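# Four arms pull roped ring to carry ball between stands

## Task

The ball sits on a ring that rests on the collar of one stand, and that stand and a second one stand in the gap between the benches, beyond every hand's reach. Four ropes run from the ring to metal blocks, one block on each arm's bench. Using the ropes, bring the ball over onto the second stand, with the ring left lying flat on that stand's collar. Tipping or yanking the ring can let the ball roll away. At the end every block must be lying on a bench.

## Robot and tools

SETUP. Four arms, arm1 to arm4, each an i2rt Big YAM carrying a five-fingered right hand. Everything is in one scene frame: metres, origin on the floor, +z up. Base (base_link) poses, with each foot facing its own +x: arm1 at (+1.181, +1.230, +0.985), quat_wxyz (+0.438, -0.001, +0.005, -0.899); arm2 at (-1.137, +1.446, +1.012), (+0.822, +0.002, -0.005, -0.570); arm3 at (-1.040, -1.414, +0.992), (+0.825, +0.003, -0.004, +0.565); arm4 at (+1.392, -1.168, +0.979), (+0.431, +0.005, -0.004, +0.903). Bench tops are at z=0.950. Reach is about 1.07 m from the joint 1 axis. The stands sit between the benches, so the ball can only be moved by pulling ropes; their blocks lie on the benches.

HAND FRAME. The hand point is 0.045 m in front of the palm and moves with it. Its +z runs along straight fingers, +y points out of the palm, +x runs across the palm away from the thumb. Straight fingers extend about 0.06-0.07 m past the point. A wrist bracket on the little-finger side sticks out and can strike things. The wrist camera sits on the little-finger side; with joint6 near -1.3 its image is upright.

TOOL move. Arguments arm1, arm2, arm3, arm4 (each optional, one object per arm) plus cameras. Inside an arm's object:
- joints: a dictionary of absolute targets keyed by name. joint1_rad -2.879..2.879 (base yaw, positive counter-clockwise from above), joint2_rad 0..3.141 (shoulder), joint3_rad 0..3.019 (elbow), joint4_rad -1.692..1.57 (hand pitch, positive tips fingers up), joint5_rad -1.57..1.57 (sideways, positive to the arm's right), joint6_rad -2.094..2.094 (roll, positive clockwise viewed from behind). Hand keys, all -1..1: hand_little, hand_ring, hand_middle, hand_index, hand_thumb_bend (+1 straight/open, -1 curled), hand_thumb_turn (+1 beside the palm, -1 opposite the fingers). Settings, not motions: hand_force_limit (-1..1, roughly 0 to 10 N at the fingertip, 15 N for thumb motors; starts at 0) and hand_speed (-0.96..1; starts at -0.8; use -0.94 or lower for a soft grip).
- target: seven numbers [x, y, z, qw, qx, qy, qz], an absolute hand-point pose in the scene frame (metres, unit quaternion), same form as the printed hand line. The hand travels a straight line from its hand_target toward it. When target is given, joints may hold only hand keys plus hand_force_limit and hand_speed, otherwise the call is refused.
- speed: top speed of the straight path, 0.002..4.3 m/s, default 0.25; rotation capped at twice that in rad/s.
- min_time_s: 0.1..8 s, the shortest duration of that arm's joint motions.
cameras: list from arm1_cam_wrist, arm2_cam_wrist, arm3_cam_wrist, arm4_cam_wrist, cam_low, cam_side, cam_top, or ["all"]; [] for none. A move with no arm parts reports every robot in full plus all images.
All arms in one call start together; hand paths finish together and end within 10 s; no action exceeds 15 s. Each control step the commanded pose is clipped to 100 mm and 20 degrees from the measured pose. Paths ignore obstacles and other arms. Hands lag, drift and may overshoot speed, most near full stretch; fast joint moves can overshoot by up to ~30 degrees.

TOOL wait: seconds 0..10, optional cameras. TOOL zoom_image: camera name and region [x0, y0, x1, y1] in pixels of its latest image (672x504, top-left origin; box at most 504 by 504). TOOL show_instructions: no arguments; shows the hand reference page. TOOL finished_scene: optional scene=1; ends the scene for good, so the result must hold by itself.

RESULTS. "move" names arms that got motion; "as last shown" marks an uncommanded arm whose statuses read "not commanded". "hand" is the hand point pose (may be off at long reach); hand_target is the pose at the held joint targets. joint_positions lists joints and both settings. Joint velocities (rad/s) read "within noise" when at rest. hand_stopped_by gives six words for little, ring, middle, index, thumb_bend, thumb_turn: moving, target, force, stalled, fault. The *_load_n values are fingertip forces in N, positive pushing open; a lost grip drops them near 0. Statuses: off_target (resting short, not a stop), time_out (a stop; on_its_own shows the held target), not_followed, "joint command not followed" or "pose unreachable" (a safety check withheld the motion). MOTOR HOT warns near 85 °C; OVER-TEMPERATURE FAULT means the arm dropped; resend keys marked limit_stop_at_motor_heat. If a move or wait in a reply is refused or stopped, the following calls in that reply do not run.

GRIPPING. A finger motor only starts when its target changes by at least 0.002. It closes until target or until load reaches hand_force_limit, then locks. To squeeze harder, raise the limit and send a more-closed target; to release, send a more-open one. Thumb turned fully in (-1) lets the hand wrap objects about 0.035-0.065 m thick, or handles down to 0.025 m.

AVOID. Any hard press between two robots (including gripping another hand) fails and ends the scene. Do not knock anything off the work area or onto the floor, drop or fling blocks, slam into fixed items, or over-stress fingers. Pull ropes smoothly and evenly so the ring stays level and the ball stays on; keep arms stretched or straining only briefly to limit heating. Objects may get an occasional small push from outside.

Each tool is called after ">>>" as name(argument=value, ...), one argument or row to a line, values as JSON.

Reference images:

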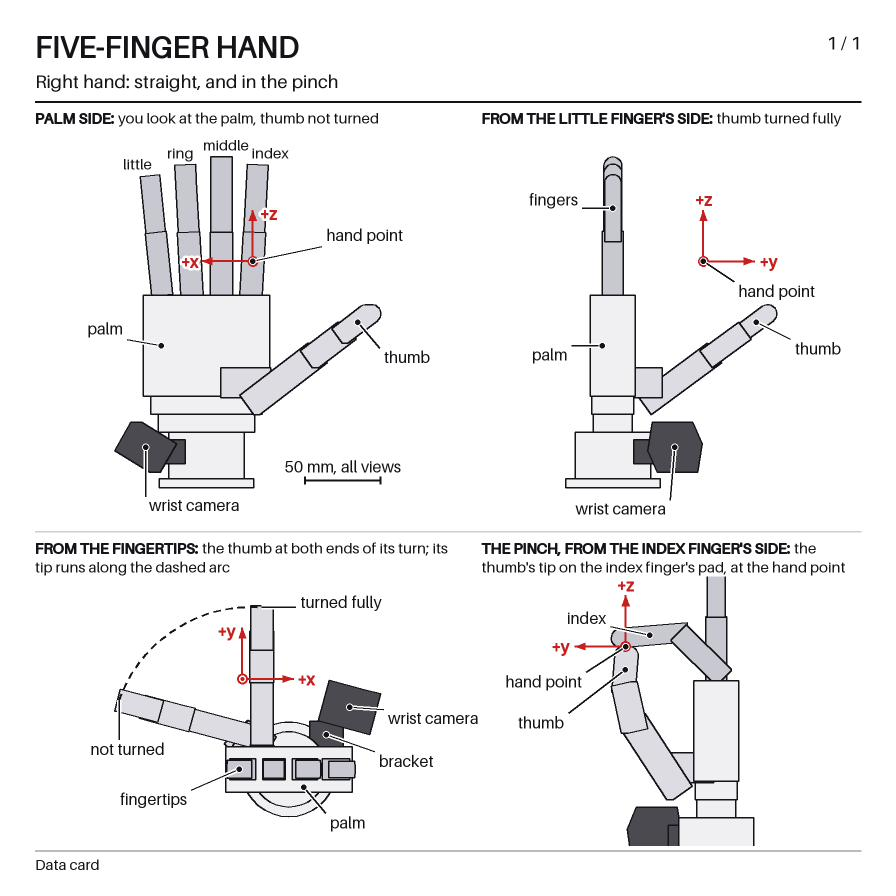

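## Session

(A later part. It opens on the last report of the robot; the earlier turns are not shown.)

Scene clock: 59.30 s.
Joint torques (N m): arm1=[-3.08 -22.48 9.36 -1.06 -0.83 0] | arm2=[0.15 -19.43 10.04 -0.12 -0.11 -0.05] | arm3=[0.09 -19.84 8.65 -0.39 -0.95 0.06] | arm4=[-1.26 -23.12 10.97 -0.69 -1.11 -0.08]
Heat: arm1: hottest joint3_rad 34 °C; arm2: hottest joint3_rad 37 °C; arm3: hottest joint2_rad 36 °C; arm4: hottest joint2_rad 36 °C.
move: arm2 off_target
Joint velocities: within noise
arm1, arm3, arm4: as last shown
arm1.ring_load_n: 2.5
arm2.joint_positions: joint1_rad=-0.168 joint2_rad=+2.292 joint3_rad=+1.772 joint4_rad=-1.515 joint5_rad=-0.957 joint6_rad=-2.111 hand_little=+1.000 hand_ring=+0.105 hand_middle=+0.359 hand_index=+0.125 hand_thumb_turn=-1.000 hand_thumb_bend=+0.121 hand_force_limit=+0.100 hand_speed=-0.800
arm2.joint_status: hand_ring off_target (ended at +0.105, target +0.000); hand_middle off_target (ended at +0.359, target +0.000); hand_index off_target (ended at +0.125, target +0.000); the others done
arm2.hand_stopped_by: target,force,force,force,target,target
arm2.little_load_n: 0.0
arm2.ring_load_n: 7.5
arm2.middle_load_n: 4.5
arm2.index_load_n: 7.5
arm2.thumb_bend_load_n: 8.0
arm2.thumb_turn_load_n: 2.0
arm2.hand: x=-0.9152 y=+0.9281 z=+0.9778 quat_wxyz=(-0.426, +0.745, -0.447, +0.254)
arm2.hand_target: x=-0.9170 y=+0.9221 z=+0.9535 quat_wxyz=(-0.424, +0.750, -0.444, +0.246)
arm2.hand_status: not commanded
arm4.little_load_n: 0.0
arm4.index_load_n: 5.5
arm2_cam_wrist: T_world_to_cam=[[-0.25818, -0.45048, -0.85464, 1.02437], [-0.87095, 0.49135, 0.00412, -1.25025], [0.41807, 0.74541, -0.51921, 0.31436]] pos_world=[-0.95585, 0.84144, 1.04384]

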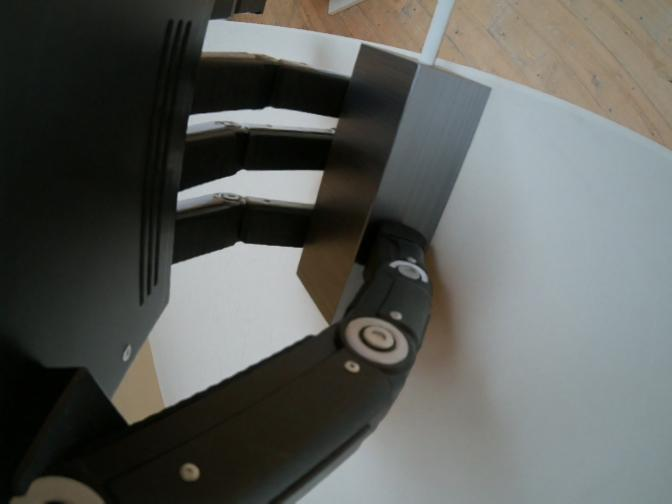

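>>> move(
  arm1={"target":[0.86,0.78,1.1,0.2073,-0.3591,0.7881,-0.455],"speed":0.12},
  arm2={"target":[-0.88,0.94,1.06,0.4343,-0.7522,0.4291,-0.2477],"speed":0.12},
  arm3={"target":[-0.9,-0.93,1.08,0.4379,-0.7585,-0.4179,0.2413],"speed":0.12},
  arm4={"target":[0.95,-0.87,1.08,0.2089,-0.3619,-0.7868,0.4543],"speed":0.12},
  cameras=["all"],
)

Scene clock: 67.53 s.
Joint torques (N m): arm1=[-1.9 -21.54 7.24 0.1 -1.11 0.12] | arm2=[1.08 -24.18 10.93 -1.14 -1.06 0.23] | arm3=[0.44 -16.5 7.79 0.73 -1.07 0.11] | arm4=[-0.56 -21.13 9.37 0.43 -1.32 0.2]
Heat: arm1: hottest joint3_rad 35 °C; arm2: hottest joint2_rad 37 °C; arm3: hottest joint2_rad 37 °C; arm4: hottest joint2_rad 37 °C.
move: arm1 done; arm2 off_target; arm3 off_target; arm4 off_target
Joint velocities: within noise
arm1.joint_positions: joint1_rad=-0.205 joint2_rad=+2.009 joint3_rad=+1.716 joint4_rad=-1.540 joint5_rad=-1.033 joint6_rad=-1.878 hand_little=+1.000 hand_ring=+0.124 hand_middle=+0.126 hand_index=+0.141 hand_thumb_turn=-1.000 hand_thumb_bend=+0.107 hand_force_limit=+0.100 hand_speed=-0.800
arm1.joint_status: not commanded
arm1.hand_stopped_by: target,force,force,force,force,target
arm1.little_load_n: 0.0
arm1.ring_load_n: 2.0
arm1.middle_load_n: 5.5
arm1.index_load_n: 4.0
arm1.thumb_bend_load_n: 8.5
arm1.thumb_turn_load_n: 0.0
arm1.hand: x=+0.8551 y=+0.7800 z=+1.0978 quat_wxyz=(-0.207, +0.361, -0.788, +0.454)
arm1.hand_target: x=+0.8600 y=+0.7799 z=+1.1000 quat_wxyz=(-0.207, +0.359, -0.788, +0.455)
arm1.hand_status: done (0.005 m and 0.2 deg from the pose sent, 0.147 m and 2.7 deg at the start)
arm2.joint_positions: joint1_rad=-0.116 joint2_rad=+2.208 joint3_rad=+1.790 joint4_rad=-1.633 joint5_rad=-0.970 joint6_rad=-2.103 hand_little=+1.000 hand_ring=+0.105 hand_middle=+0.359 hand_index=+0.125 hand_thumb_turn=-1.000 hand_thumb_bend=+0.121 hand_force_limit=+0.100 hand_speed=-0.800
arm2.joint_status: not commanded
arm2.hand_stopped_by: target,force,force,force,target,target
arm2.little_load_n: 0.0
arm2.ring_load_n: 4.5
arm2.middle_load_n: 0.0
arm2.index_load_n: 5.5
arm2.thumb_bend_load_n: 6.5
arm2.thumb_turn_load_n: 0.0
arm2.hand: x=-0.8886 y=+0.9477 z=+1.0405 quat_wxyz=(-0.441, +0.748, -0.433, +0.241)
arm2.hand_target: x=-0.8803 y=+0.9407 z=+1.0600 quat_wxyz=(-0.434, +0.752, -0.429, +0.248)
arm2.hand_status: off_target (0.023 m and 1.2 deg from the pose sent, 0.090 m and 2.5 deg at the start)
arm3.joint_positions: joint1_rad=-0.193 joint2_rad=+1.832 joint3_rad=+1.327 joint4_rad=-1.105 joint5_rad=-1.039 joint6_rad=-1.580 hand_little=+1.000 hand_ring=+0.122 hand_middle=+0.128 hand_index=+0.143 hand_thumb_turn=-1.000 hand_thumb_bend=+0.105 hand_force_limit=+0.100 hand_speed=-0.800
arm3.joint_status: not commanded
arm3.hand_stopped_by: target,force,force,force,force,target
arm3.little_load_n: 0.0
arm3.ring_load_n: 3.0
arm3.middle_load_n: 5.5
arm3.index_load_n: 3.5
arm3.thumb_bend_load_n: 6.5
arm3.thumb_turn_load_n: 0.0
arm3.hand: x=-0.8986 y=-0.9355 z=+1.0672 quat_wxyz=(-0.430, +0.762, +0.416, -0.249)
arm3.hand_target: x=-0.9001 y=-0.9302 z=+1.0800 quat_wxyz=(-0.438, +0.758, +0.418, -0.242)
arm3.hand_status: off_target (0.014 m and 1.3 deg from the pose sent, 0.120 m and 1.7 deg at the start)
arm4.joint_positions: joint1_rad=+0.029 joint2_rad=+1.890 joint3_rad=+1.454 joint4_rad=-1.170 joint5_rad=-1.046 joint6_rad=-1.579 hand_little=+1.000 hand_ring=+0.122 hand_middle=+0.127 hand_index=+0.123 hand_thumb_turn=-1.000 hand_thumb_bend=+0.122 hand_force_limit=-0.100 hand_speed=-0.800
arm4.joint_status: not commanded
arm4.hand_stopped_by: target,force,force,force,target,target
arm4.little_load_n: 0.0
arm4.ring_load_n: 3.0
arm4.middle_load_n: 3.5
arm4.index_load_n: 5.5
arm4.thumb_bend_load_n: 6.5
arm4.thumb_turn_load_n: 0.5
arm4.hand: x=+0.9537 y=-0.8692 z=+1.0691 quat_wxyz=(-0.200, +0.364, +0.787, -0.455)
arm4.hand_target: x=+0.9500 y=-0.8701 z=+1.0800 quat_wxyz=(-0.209, +0.362, +0.787, -0.454)
arm4.hand_status: off_target (0.012 m and 1.0 deg from the pose sent, 0.110 m and 2.8 deg at the start)
pictures: arm1_cam_wrist, arm2_cam_wrist, arm3_cam_wrist, arm4_cam_wrist, cam_low, cam_side, cam_top
arm1_cam_wrist: T_world_to_cam=[[-0.52248, 0.09425, -0.84742, 1.30623], [0.14538, 0.98916, 0.02038, -0.91375], [0.84016, -0.11255, -0.53052, 0.06306]] pos_world=[0.76234, 0.78784, 1.15901]
arm2_cam_wrist: T_world_to_cam=[[-0.23564, -0.43993, -0.86657, 1.1161], [-0.89094, 0.45396, 0.01181, -1.22726], [0.38819, 0.77484, -0.49893, 0.24568]] pos_world=[-0.92578, 0.85776, 1.10425]
arm3_cam_wrist: T_world_to_cam=[[0.52242, -0.00751, -0.85265, 1.37897], [0.03601, -0.99887, 0.03086, -0.9348], [-0.85193, -0.04683, -0.52156, -0.13359]] pos_world=[-0.80055, -0.92964, 1.13496]
arm4_cam_wrist: T_world_to_cam=[[0.21464, 0.53011, -0.82031, 1.12911], [0.95918, -0.27274, 0.07472, -1.23379], [-0.18412, -0.80287, -0.56701, 0.20721]] pos_world=[0.97923, -0.7687, 1.13591]

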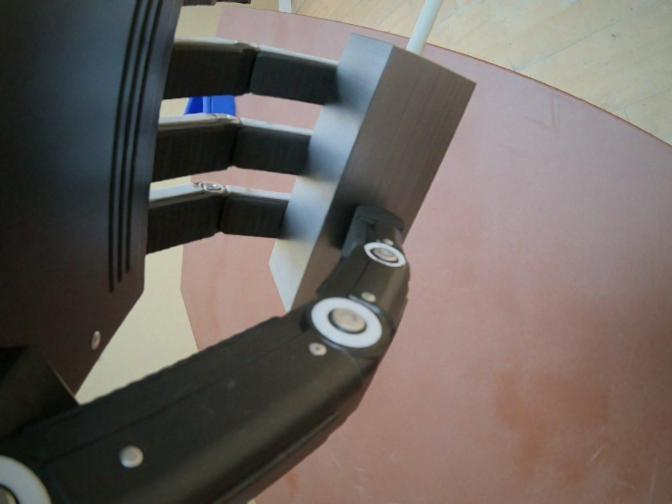

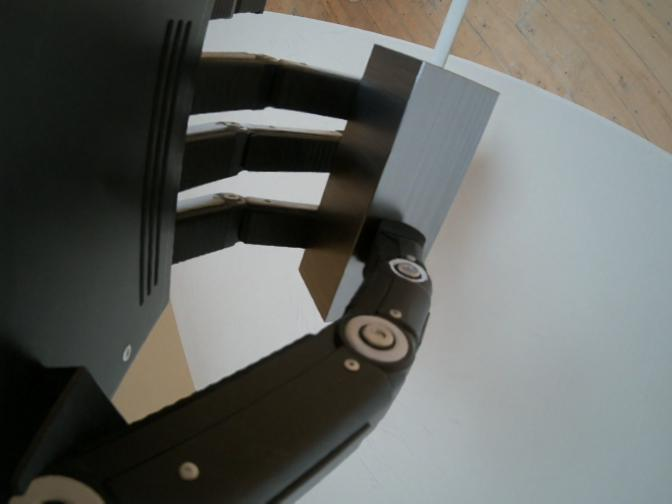

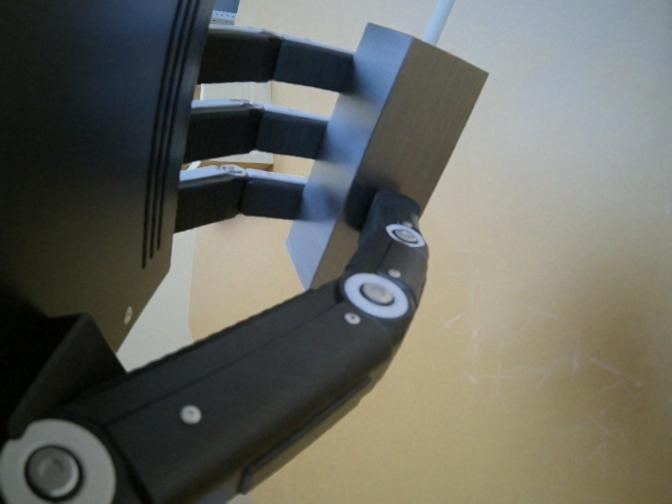

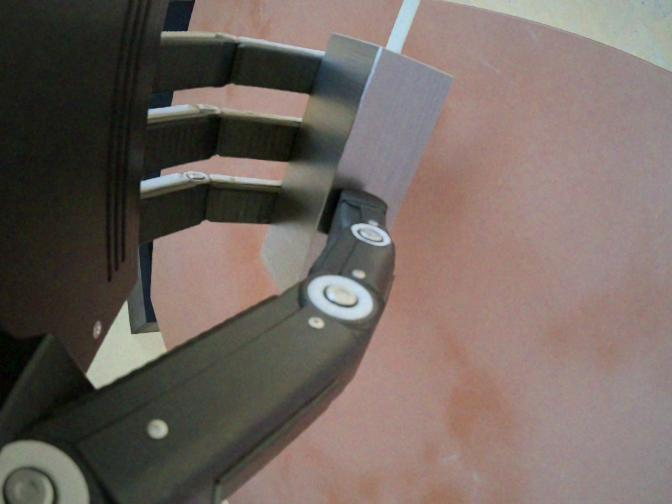

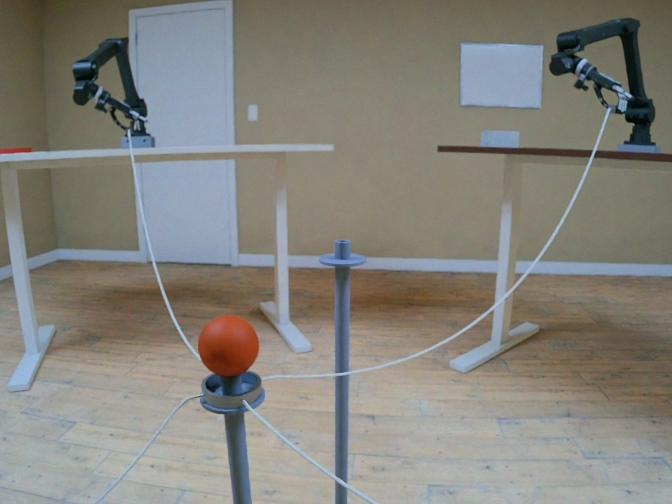

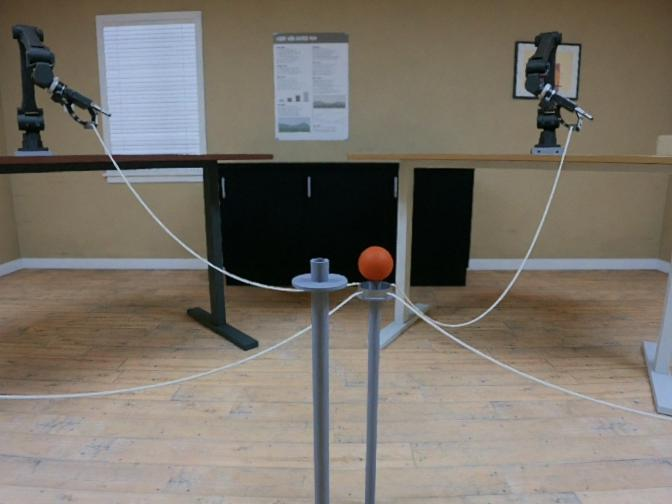

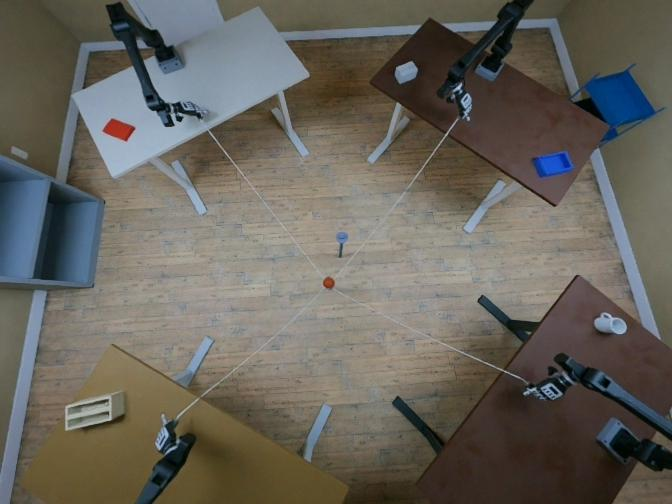

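>>> move(
  arm1={"target":[0.9507,0.6686,1.189,0.171,-0.2962,0.8138,-0.4698],"speed":0.12},
  arm2={"target":[-0.6638,1.0115,1.189,0.4217,-0.7304,0.4653,-0.2687],"speed":0.15,"joints":{"hand_middle":0.0}},
  arm3={"target":[-1.0971,-0.9935,1.157,0.4742,-0.8212,-0.2748,0.1587],"speed":0.12},
  arm4={"target":[0.846,-1.0591,1.1445,0.1833,-0.3174,-0.8057,0.4652],"speed":0.12},
  cameras=["all"],
)

Scene clock: 70.67 s.
Joint torques (N m): arm1=[-1.96 -20.84 8.28 1.21 -0.94 0.06] | arm2=[0.67 -24.23 13.18 0.66 -1.03 0.26] | arm3=[0.26 -7.88 9.52 2.39 -0.5 0.1] | arm4=[-0.85 -19.96 10.96 1.11 -1.01 0.22]
Heat: arm1: hottest joint3_rad 35 °C; arm2: hottest joint3_rad 38 °C; arm3: hottest joint2_rad 37 °C; arm4: hottest joint2_rad 37 °C.
move: arm1 done; arm2 off_target; arm3 off_target; arm4 off_target
Joint velocities: within noise
arm1.joint_positions: joint1_rad=+0.027 joint2_rad=+1.831 joint3_rad=+1.674 joint4_rad=-1.028 joint5_rad=-1.005 joint6_rad=-1.115 hand_little=+1.000 hand_ring=+0.124 hand_middle=+0.126 hand_index=+0.141 hand_thumb_turn=-1.000 hand_thumb_bend=+0.107 hand_force_limit=+0.100 hand_speed=-0.800
arm1.joint_status: not commanded
arm1.hand_stopped_by: target,force,force,force,force,target
arm1.little_load_n: 0.0
arm1.ring_load_n: 2.0
arm1.middle_load_n: 5.5
arm1.index_load_n: 3.5
arm1.thumb_bend_load_n: 8.5
arm1.thumb_turn_load_n: 0.5
arm1.hand: x=+0.9440 y=+0.6680 z=+1.1843 quat_wxyz=(-0.172, +0.294, -0.816, +0.467)
arm1.hand_target: x=+0.9506 y=+0.6686 z=+1.1889 quat_wxyz=(-0.171, +0.296, -0.814, +0.470)
arm1.hand_status: done (0.008 m and 0.6 deg from the pose sent, 0.173 m and 9.1 deg at the start)
arm2.joint_positions: joint1_rad=+0.249 joint2_rad=+2.009 joint3_rad=+1.793 joint4_rad=-1.154 joint5_rad=-1.014 joint6_rad=-1.254 hand_little=+1.000 hand_ring=+0.105 hand_middle=+0.359 hand_index=+0.125 hand_thumb_turn=-1.000 hand_thumb_bend=+0.121 hand_force_limit=+0.100 hand_speed=-0.800
arm2.joint_status: hand_middle off_target (ended at +0.359, target +0.000)
arm2.hand_stopped_by: target,force,force,force,target,target
arm2.little_load_n: -0.5
arm2.ring_load_n: 4.5
arm2.middle_load_n: 0.0
arm2.index_load_n: 5.0
arm2.thumb_bend_load_n: 6.5
arm2.thumb_turn_load_n: 0.0
arm2.hand: x=-0.6739 y=+1.0224 z=+1.1575 quat_wxyz=(-0.432, +0.726, -0.478, +0.240)
arm2.hand_target: x=-0.6648 y=+1.0128 z=+1.1891 quat_wxyz=(-0.422, +0.730, -0.465, +0.269)
arm2.hand_status: off_target (0.035 m and 3.8 deg from the pose sent, 0.277 m and 5.7 deg at the start)
arm3.joint_positions: joint1_rad=+0.213 joint2_rad=+1.152 joint3_rad=+0.744 joint4_rad=-0.340 joint5_rad=-0.671 joint6_rad=-0.493 hand_little=+1.000 hand_ring=+0.122 hand_middle=+0.128 hand_index=+0.143 hand_thumb_turn=-1.000 hand_thumb_bend=+0.105 hand_force_limit=+0.100 hand_speed=-0.800
arm3.joint_status: not commanded
arm3.hand_stopped_by: target,force,force,force,force,target
arm3.little_load_n: 0.0
arm3.ring_load_n: 3.0
arm3.middle_load_n: 5.5
arm3.index_load_n: 3.5
arm3.thumb_bend_load_n: 7.0
arm3.thumb_turn_load_n: 0.0
arm3.hand: x=-1.0954 y=-1.0006 z=+1.1437 quat_wxyz=(-0.457, +0.830, +0.276, -0.163)
arm3.hand_target: x=-1.0971 y=-0.9938 z=+1.1571 quat_wxyz=(-0.474, +0.821, +0.275, -0.159)
arm3.hand_status: off_target (0.015 m and 2.2 deg from the pose sent, 0.226 m and 21.0 deg at the start)
arm4.joint_positions: joint1_rad=+0.433 joint2_rad=+1.718 joint3_rad=+1.360 joint4_rad=-0.803 joint5_rad=-0.984 joint6_rad=-1.039 hand_little=+1.000 hand_ring=+0.122 hand_middle=+0.127 hand_index=+0.123 hand_thumb_turn=-1.000 hand_thumb_bend=+0.122 hand_force_limit=-0.100 hand_speed=-0.800
arm4.joint_status: not commanded
arm4.hand_stopped_by: target,force,force,force,target,target
arm4.little_load_n: 0.0
arm4.ring_load_n: 3.0
arm4.middle_load_n: 3.5
arm4.index_load_n: 6.0
arm4.thumb_bend_load_n: 6.5
arm4.thumb_turn_load_n: 0.5
arm4.hand: x=+0.8506 y=-1.0603 z=+1.1267 quat_wxyz=(-0.166, +0.323, +0.808, -0.465)
arm4.hand_target: x=+0.8463 y=-1.0593 z=+1.1444 quat_wxyz=(-0.183, +0.317, +0.806, -0.465)
arm4.hand_status: off_target (0.018 m and 2.1 deg from the pose sent, 0.231 m and 6.2 deg at the start)
pictures: arm1_cam_wrist, arm2_cam_wrist, arm3_cam_wrist, arm4_cam_wrist, cam_low, cam_side, cam_top
arm1_cam_wrist: T_world_to_cam=[[-0.49627, 0.18376, -0.8485, 1.35337], [0.30283, 0.9526, 0.02919, -0.95229], [0.81364, -0.24246, -0.52839, 0.13094]] pos_world=[0.85348, 0.69021, 1.24531]
arm2_cam_wrist: T_world_to_cam=[[-0.30656, -0.39073, -0.86796, 1.20442], [-0.84491, 0.53163, 0.0591, -1.17447], [0.43834, 0.75146, -0.49311, 0.21377]] pos_world=[-0.71679, 0.93435, 1.22021]
arm3_cam_wrist: T_world_to_cam=[[0.50295, -0.20703, -0.83915, 1.31002], [-0.31838, -0.94699, 0.04281, -1.34512], [-0.80354, 0.24564, -0.54221, 0.10476]] pos_world=[-1.00296, -1.02834, 1.21369]
arm4_cam_wrist: T_world_to_cam=[[0.16754, 0.54817, -0.81941, 1.35802], [0.98256, -0.16088, 0.09328, -1.1136], [-0.0807, -0.82075, -0.56556, -0.04108]] pos_world=[0.86333, -0.9573, 1.19343]

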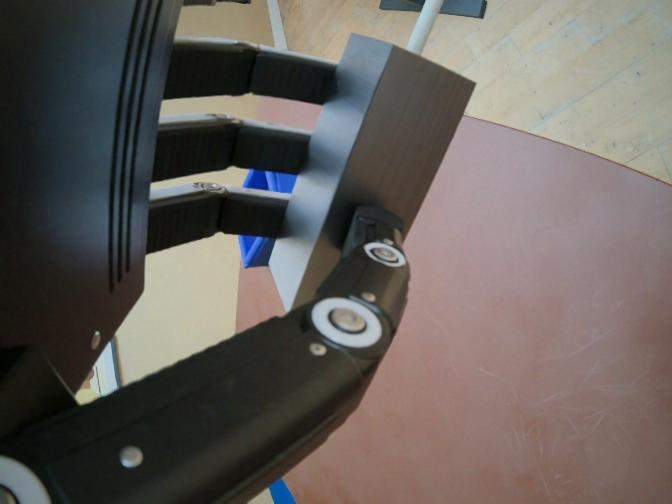

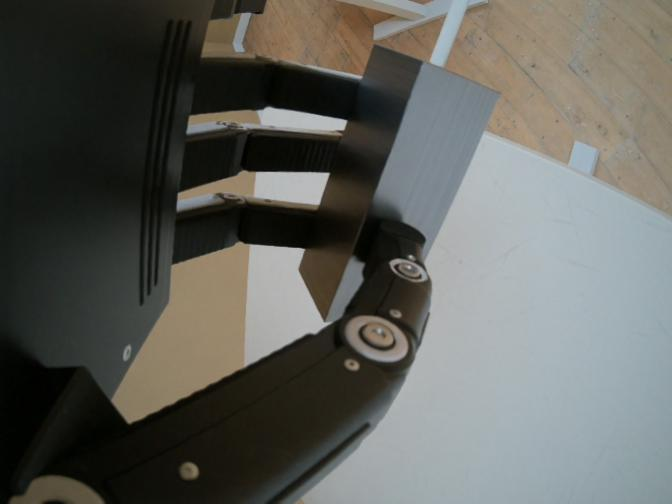

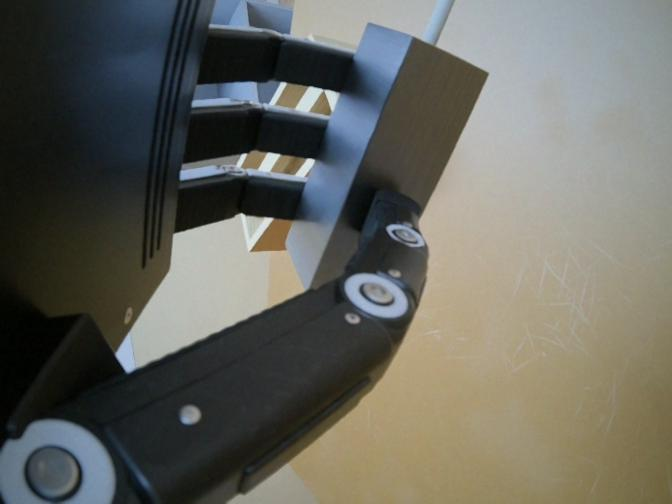

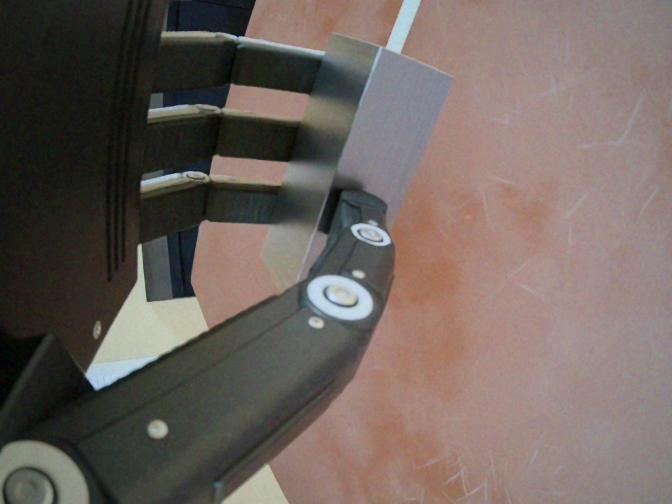

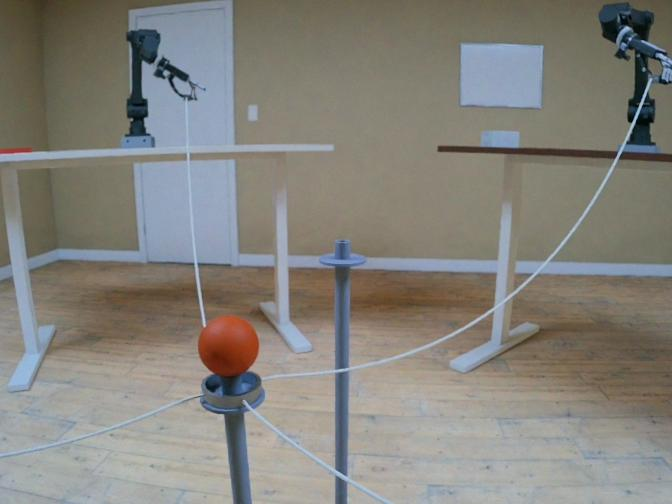

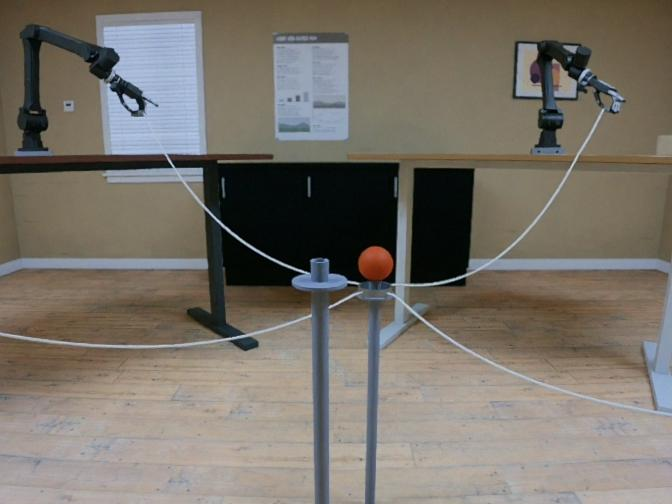

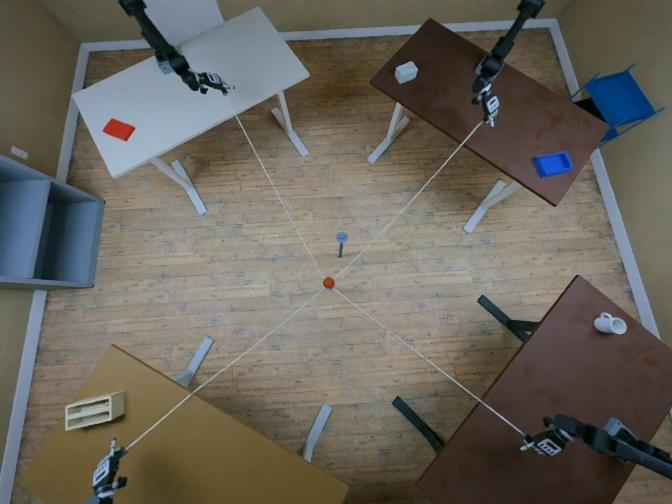

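>>> zoom_image(
  camera="cam_side",
  region=[0, 90, 400, 390],
)

>>> zoom_image(
  camera="cam_side",
  region=[340, 80, 672, 420],
)

>>> zoom_image(
  camera="cam_low",
  region=[240, 50, 672, 480],
)

>>> zoom_image(
  camera="cam_low",
  region=[0, 60, 300, 480],
)

Scaled by 1.260 from the camera's image (finer frame: 960x720).

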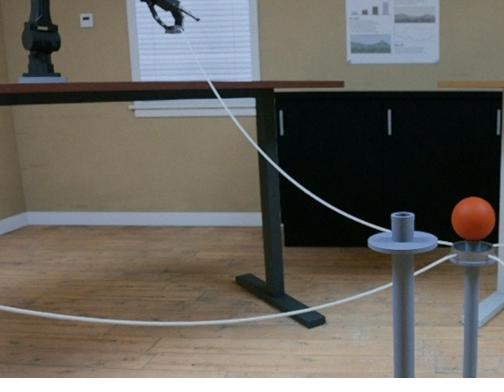

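Scaled by 1.482 from the camera's image (finer frame: 960x720).

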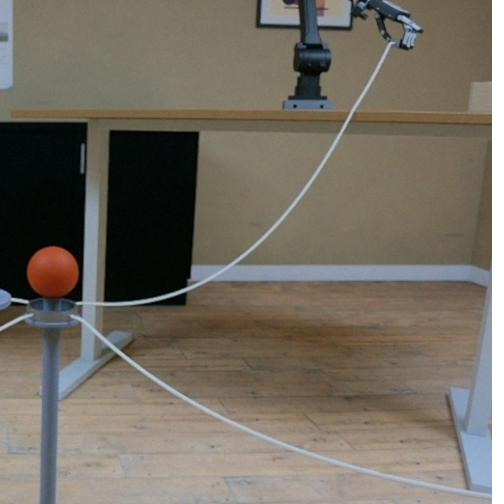

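Scaled by 1.167 from the camera's image (finer frame: 960x720).

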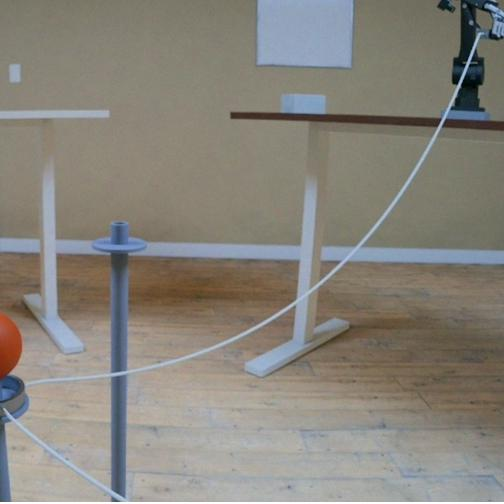

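Scaled by 1.200 from the camera's image (finer frame: 960x720).

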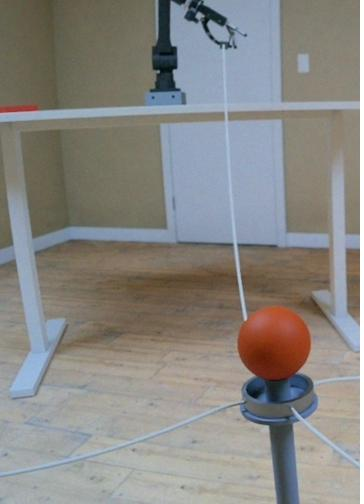

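>>> move(
  arm1={"target":[0.985,0.693,1.2105,0.171,-0.2962,0.8138,-0.4698],"speed":0.06},
  arm2={"target":[-0.675,1.044,1.236,0.4217,-0.7304,0.4653,-0.2687],"speed":0.06,"joints":{"hand_middle":-0.05}},
  arm3={"target":[-1.128,-1.009,1.186,0.4742,-0.8212,-0.2748,0.1587],"speed":0.06},
  arm4={"target":[0.859,-1.074,1.171,0.1833,-0.3174,-0.8057,0.4652],"speed":0.06},
  cameras=["cam_low","cam_side","cam_top"],
)

Scene clock: 75.80 s.
Joint torques (N m): arm1=[-1.55 -18.73 8.55 1.25 -0.93 0.14] | arm2=[0.97 -22.65 9.72 0.05 -0.99 0.22] | arm3=[0.56 -7.24 10.74 1.33 -0.44 0.09] | arm4=[-0.26 -18.9 10.74 0.35 -1 0.21]
Heat: arm1: hottest joint3_rad 35 °C; arm2: hottest joint3_rad 39 °C; arm3: hottest joint2_rad 36 °C; arm4: hottest joint2_rad 37 °C.
move: arm1 done; arm2 off_target; arm3 off_target; arm4 off_target
Joint velocities: within noise
arm1.joint_positions: joint1_rad=+0.046 joint2_rad=+1.710 joint3_rad=+1.564 joint4_rad=-1.006 joint5_rad=-0.995 joint6_rad=-1.074 hand_little=+1.000 hand_ring=+0.124 hand_middle=+0.126 hand_index=+0.141 hand_thumb_turn=-1.000 hand_thumb_bend=+0.107 hand_force_limit=+0.100 hand_speed=-0.800
arm1.joint_status: not commanded
arm1.hand_stopped_by: target,force,force,force,force,target
arm1.little_load_n: 0.0
arm1.ring_load_n: 2.0
arm1.middle_load_n: 5.5
arm1.index_load_n: 3.5
arm1.thumb_bend_load_n: 8.0
arm1.thumb_turn_load_n: 0.0
arm1.hand: x=+0.9760 y=+0.6937 z=+1.2064 quat_wxyz=(-0.171, +0.292, -0.817, +0.467)
arm1.hand_target: x=+0.9849 y=+0.6930 z=+1.2105 quat_wxyz=(-0.171, +0.296, -0.814, +0.470)
arm1.hand_status: done (0.010 m and 0.8 deg from the pose sent, 0.055 m and 0.6 deg at the start)
arm2.joint_positions: joint1_rad=+0.256 joint2_rad=+1.897 joint3_rad=+1.793 joint4_rad=-1.171 joint5_rad=-1.009 joint6_rad=-1.224 hand_little=+1.000 hand_ring=+0.105 hand_middle=+0.104 hand_index=+0.125 hand_thumb_turn=-1.000 hand_thumb_bend=+0.121 hand_force_limit=+0.100 hand_speed=-0.800
arm2.joint_status: hand_middle off_target (ended at +0.104, target -0.050)
arm2.hand_stopped_by: target,force,force,force,target,target
arm2.little_load_n: 0.0
arm2.ring_load_n: 2.5
arm2.middle_load_n: 7.5
arm2.index_load_n: 3.5
arm2.thumb_bend_load_n: 7.5
arm2.thumb_turn_load_n: 0.0
arm2.hand: x=-0.6773 y=+1.0344 z=+1.2236 quat_wxyz=(-0.419, +0.731, -0.466, +0.270)
arm2.hand_target: x=-0.6750 y=+1.0440 z=+1.2358 quat_wxyz=(-0.422, +0.730, -0.465, +0.269)
arm2.hand_status: off_target (0.016 m and 0.4 deg from the pose sent, 0.081 m and 3.8 deg at the start)
arm3.joint_positions: joint1_rad=+0.298 joint2_rad=+1.063 joint3_rad=+0.744 joint4_rad=-0.371 joint5_rad=-0.602 joint6_rad=-0.423 hand_little=+1.000 hand_ring=+0.122 hand_middle=+0.128 hand_index=+0.143 hand_thumb_turn=-1.000 hand_thumb_bend=+0.105 hand_force_limit=+0.100 hand_speed=-0.800
arm3.joint_status: not commanded
arm3.hand_stopped_by: target,force,force,force,force,target
arm3.little_load_n: 0.0
arm3.ring_load_n: 3.0
arm3.middle_load_n: 5.0
arm3.index_load_n: 3.5
arm3.thumb_bend_load_n: 6.5
arm3.thumb_turn_load_n: 0.0
arm3.hand: x=-1.1236 y=-1.0125 z=+1.1692 quat_wxyz=(-0.463, +0.827, +0.276, -0.158)
arm3.hand_target: x=-1.1279 y=-1.0092 z=+1.1858 quat_wxyz=(-0.474, +0.821, +0.275, -0.159)
arm3.hand_status: off_target (0.018 m and 1.5 deg from the pose sent, 0.054 m and 2.2 deg at the start)
arm4.joint_positions: joint1_rad=+0.439 joint2_rad=+1.648 joint3_rad=+1.351 joint4_rad=-0.812 joint5_rad=-0.977 joint6_rad=-1.015 hand_little=+1.000 hand_ring=+0.122 hand_middle=+0.127 hand_index=+0.123 hand_thumb_turn=-1.000 hand_thumb_bend=+0.122 hand_force_limit=-0.100 hand_speed=-0.800
arm4.joint_status: not commanded
arm4.hand_stopped_by: target,force,force,force,target,target
arm4.little_load_n: 0.0
arm4.ring_load_n: 3.0
arm4.middle_load_n: 3.5
arm4.index_load_n: 5.5
arm4.thumb_bend_load_n: 6.5
arm4.thumb_turn_load_n: 0.5
arm4.hand: x=+0.8574 y=-1.0674 z=+1.1577 quat_wxyz=(-0.181, +0.319, +0.807, -0.463)
arm4.hand_target: x=+0.8590 y=-1.0740 z=+1.1708 quat_wxyz=(-0.183, +0.317, +0.806, -0.465)
arm4.hand_status: off_target (0.015 m and 0.4 deg from the pose sent, 0.047 m and 2.1 deg at the start)

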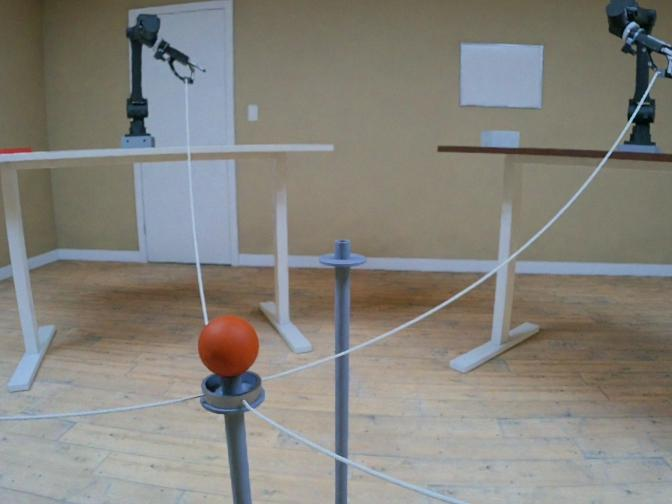

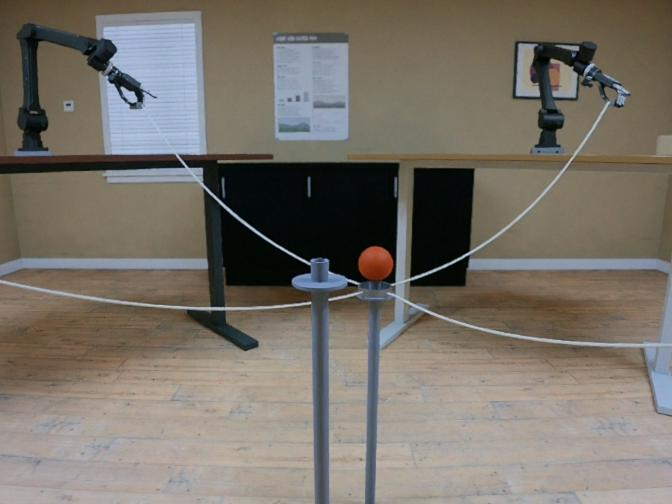

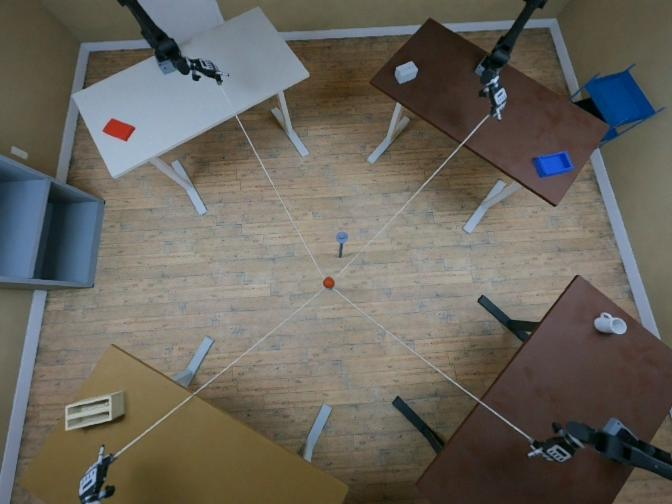

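>>> zoom_image(
  camera="cam_side",
  region=[120, 90, 400, 340],
)

>>> zoom_image(
  camera="cam_side",
  region=[340, 80, 672, 380],
)

>>> zoom_image(
  camera="cam_low",
  region=[240, 50, 672, 480],
)

>>> zoom_image(
  camera="cam_low",
  region=[160, 300, 310, 450],
)

>>> zoom_image(
  camera="cam_side",
  region=[290, 230, 430, 330],
)

Scaled by 1.800 from the camera's image (finer frame: 960x720).

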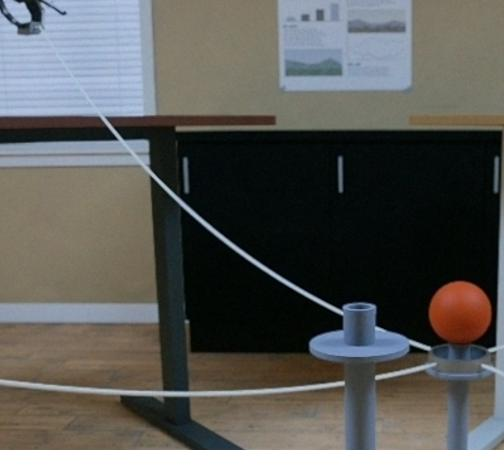

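Scaled by 1.518 from the camera's image (finer frame: 960x720).

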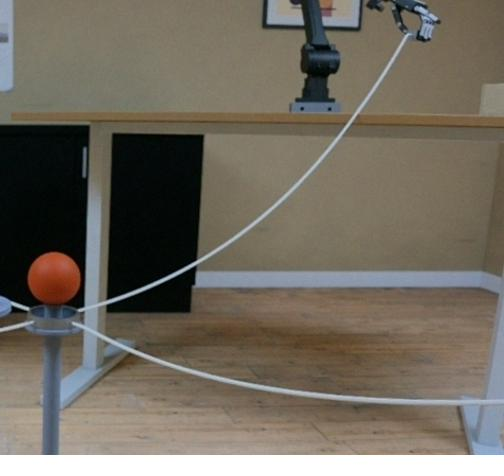

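Scaled by 1.167 from the camera's image (finer frame: 960x720).

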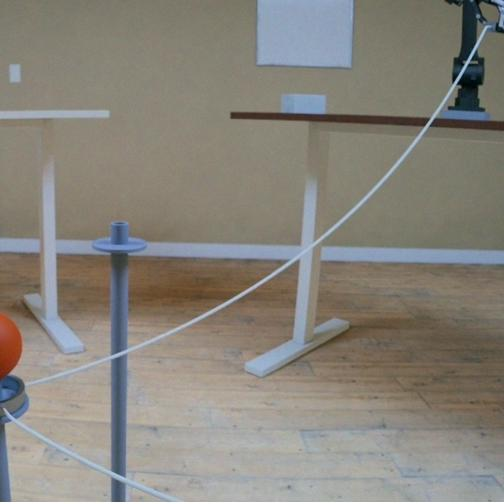

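Scaled by 3.360 from the camera's image (finer frame: 960x720).

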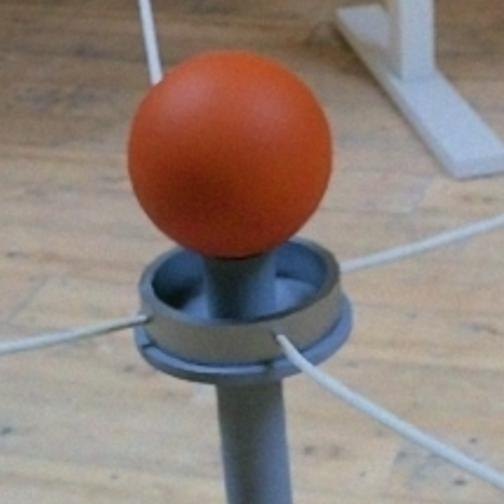

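Scaled by 3.600 from the camera's image (finer frame: 960x720).

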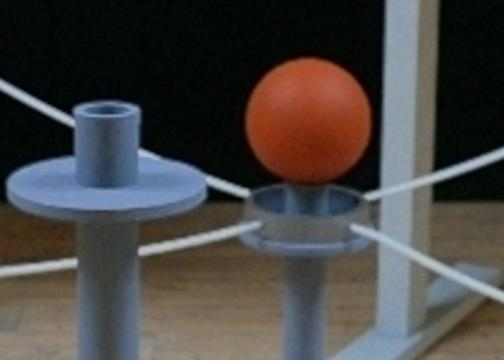

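>>> move(
  arm1={"target":[1.0040,0.7055,1.2275,0.171,-0.2962,0.8138,-0.4698],"speed":0.04},
  arm2={"target":[-0.6916,1.0850,1.2420,0.4217,-0.7304,0.4653,-0.2687],"speed":0.06},
  arm3={"target":[-1.1474,-1.0248,1.2071,0.4742,-0.8212,-0.2748,0.1587],"speed":0.04},
  arm4={"target":[0.8735,-1.0895,1.1820,0.1833,-0.3174,-0.8057,0.4652],"speed":0.04},
  cameras=["cam_low","cam_side","cam_top"],
)

>>> zoom_image(
  camera="cam_low",
  region=[160, 300, 310, 450],
)

>>> zoom_image(
  camera="cam_side",
  region=[120, 90, 624, 390],
)

>>> zoom_image(
  camera="cam_low",
  region=[160, 0, 660, 500],
)

Scene clock: 81.93 s.
Joint torques (N m): arm1=[-1.44 -17.9 8.61 1.16 -0.95 0.14] | arm2=[1.08 -21.13 9.5 0.8 -1.07 0.25] | arm3=[0.79 -6.59 11.73 1.35 -0.54 0.11] | arm4=[-0.09 -18.32 10.76 0.5 -1.12 0.24]
Heat: arm1: hottest joint3_rad 35 °C; arm2: hottest joint3_rad 39 °C; arm3: hottest joint3_rad 38 °C; arm4: hottest joint2_rad 37 °C.
move: arm1 off_target; arm2 off_target; arm3 off_target; arm4 off_target
Joint velocities: within noise
arm1.joint_positions: joint1_rad=+0.060 joint2_rad=+1.647 joint3_rad=+1.526 joint4_rad=-1.006 joint5_rad=-0.987 joint6_rad=-1.048 hand_little=+1.000 hand_ring=+0.124 hand_middle=+0.126 hand_index=+0.141 hand_thumb_turn=-1.000 hand_thumb_bend=+0.107 hand_force_limit=+0.100 hand_speed=-0.800
arm1.joint_status: not commanded
arm1.hand_stopped_by: target,force,force,force,force,target
arm1.little_load_n: 0.0
arm1.ring_load_n: 2.0
arm1.middle_load_n: 5.5
arm1.index_load_n: 3.5
arm1.thumb_bend_load_n: 8.5
arm1.thumb_turn_load_n: 0.0
arm1.hand: x=+0.9938 y=+0.7053 z=+1.2231 quat_wxyz=(-0.170, +0.292, -0.817, +0.467)
arm1.hand_target: x=+1.0039 y=+0.7056 z=+1.2273 quat_wxyz=(-0.171, +0.296, -0.814, +0.470)
arm1.hand_status: off_target (0.011 m and 0.7 deg from the pose sent, 0.037 m and 0.8 deg at the start)
arm2.joint_positions: joint1_rad=+0.273 joint2_rad=+1.777 joint3_rad=+1.635 joint4_rad=-1.129 joint5_rad=-1.001 joint6_rad=-1.193 hand_little=+1.000 hand_ring=+0.105 hand_middle=+0.104 hand_index=+0.125 hand_thumb_turn=-1.000 hand_thumb_bend=+0.121 hand_force_limit=+0.100 hand_speed=-0.800
arm2.joint_status: not commanded
arm2.hand_stopped_by: target,force,force,force,target,target
arm2.little_load_n: 0.0
arm2.ring_load_n: 3.0
arm2.middle_load_n: 7.0
arm2.index_load_n: 3.0
arm2.thumb_bend_load_n: 8.5
arm2.thumb_turn_load_n: 0.0
arm2.hand: x=-0.6966 y=+1.0773 z=+1.2285 quat_wxyz=(-0.421, +0.729, -0.472, +0.261)
arm2.hand_target: x=-0.6917 y=+1.0851 z=+1.2419 quat_wxyz=(-0.422, +0.731, -0.465, +0.268)
arm2.hand_status: off_target (0.016 m and 1.1 deg from the pose sent, 0.056 m and 0.4 deg at the start)
arm3.joint_positions: joint1_rad=+0.355 joint2_rad=+0.995 joint3_rad=+0.744 joint4_rad=-0.428 joint5_rad=-0.551 joint6_rad=-0.382 hand_little=+1.000 hand_ring=+0.122 hand_middle=+0.128 hand_index=+0.143 hand_thumb_turn=-1.000 hand_thumb_bend=+0.105 hand_force_limit=+0.100 hand_speed=-0.800
arm3.joint_status: not commanded
arm3.hand_stopped_by: target,force,force,force,force,target
arm3.little_load_n: -0.5
arm3.ring_load_n: 3.5
arm3.middle_load_n: 5.5
arm3.index_load_n: 3.5
arm3.thumb_bend_load_n: 6.5
arm3.thumb_turn_load_n: 0.0
arm3.hand: x=-1.1407 y=-1.0296 z=+1.1841 quat_wxyz=(-0.458, +0.831, +0.274, -0.156)
arm3.hand_target: x=-1.1472 y=-1.0253 z=+1.2069 quat_wxyz=(-0.474, +0.821, +0.275, -0.159)
arm3.hand_status: off_target (0.024 m and 2.1 deg from the pose sent, 0.046 m and 1.4 deg at the start)
arm4.joint_positions: joint1_rad=+0.452 joint2_rad=+1.591 joint3_rad=+1.308 joint4_rad=-0.812 joint5_rad=-0.967 joint6_rad=-0.994 hand_little=+1.000 hand_ring=+0.122 hand_middle=+0.127 hand_index=+0.123 hand_thumb_turn=-1.000 hand_thumb_bend=+0.122 hand_force_limit=-0.100 hand_speed=-0.800
arm4.joint_status: not commanded
arm4.hand_stopped_by: target,force,force,force,target,target
arm4.little_load_n: 0.0
arm4.ring_load_n: 3.0
arm4.middle_load_n: 2.0
arm4.index_load_n: 5.0
arm4.thumb_bend_load_n: 6.0
arm4.thumb_turn_load_n: -0.5
arm4.hand: x=+0.8720 y=-1.0815 z=+1.1676 quat_wxyz=(-0.180, +0.320, +0.808, -0.461)
arm4.hand_target: x=+0.8736 y=-1.0894 z=+1.1818 quat_wxyz=(-0.183, +0.317, +0.806, -0.465)
arm4.hand_status: off_target (0.017 m and 0.7 deg from the pose sent, 0.037 m and 0.4 deg at the start)

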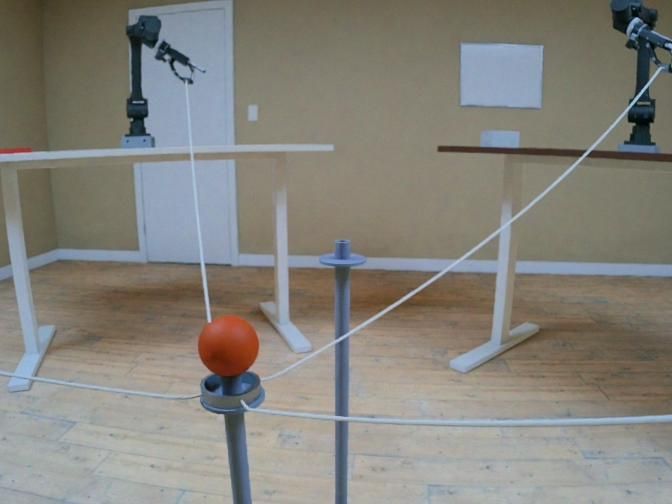

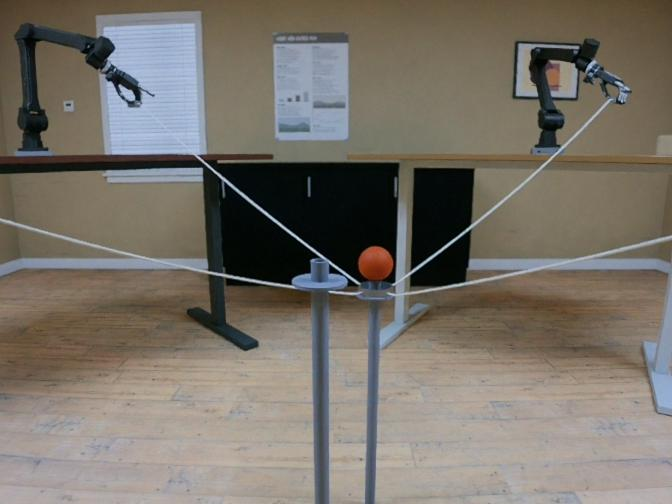

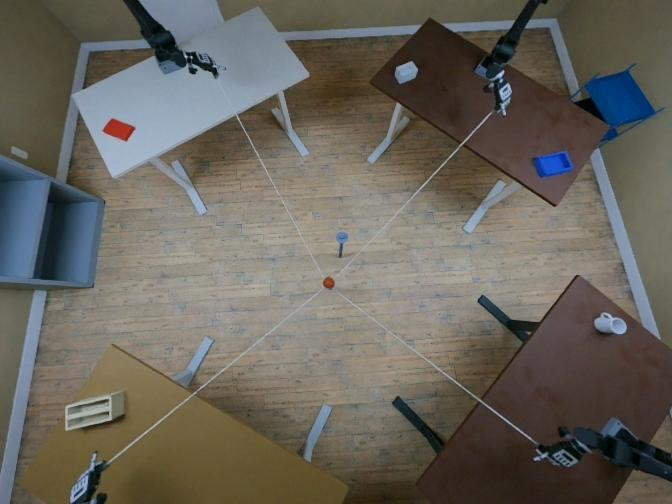

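Scaled by 3.360 from the camera's image (finer frame: 960x720).

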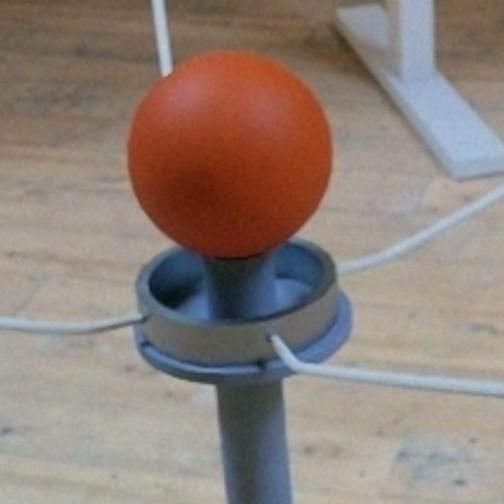

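Scaled by 1.000.

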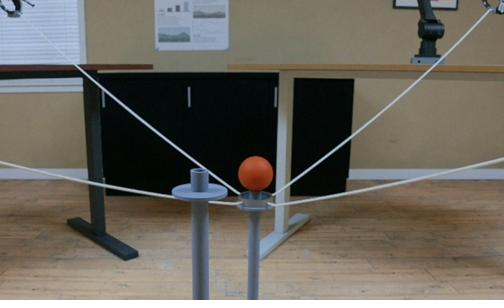

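Scaled by 1.008 from the camera's image (finer frame: 960x720).

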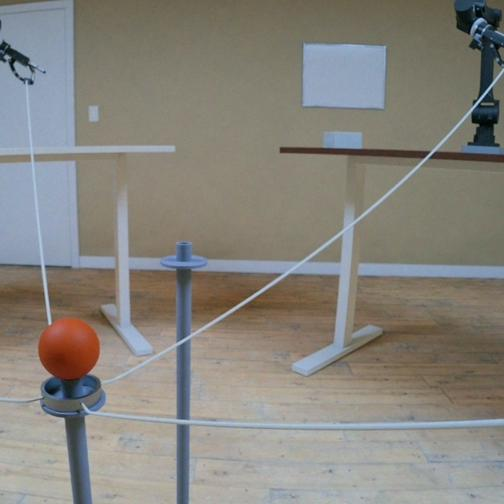

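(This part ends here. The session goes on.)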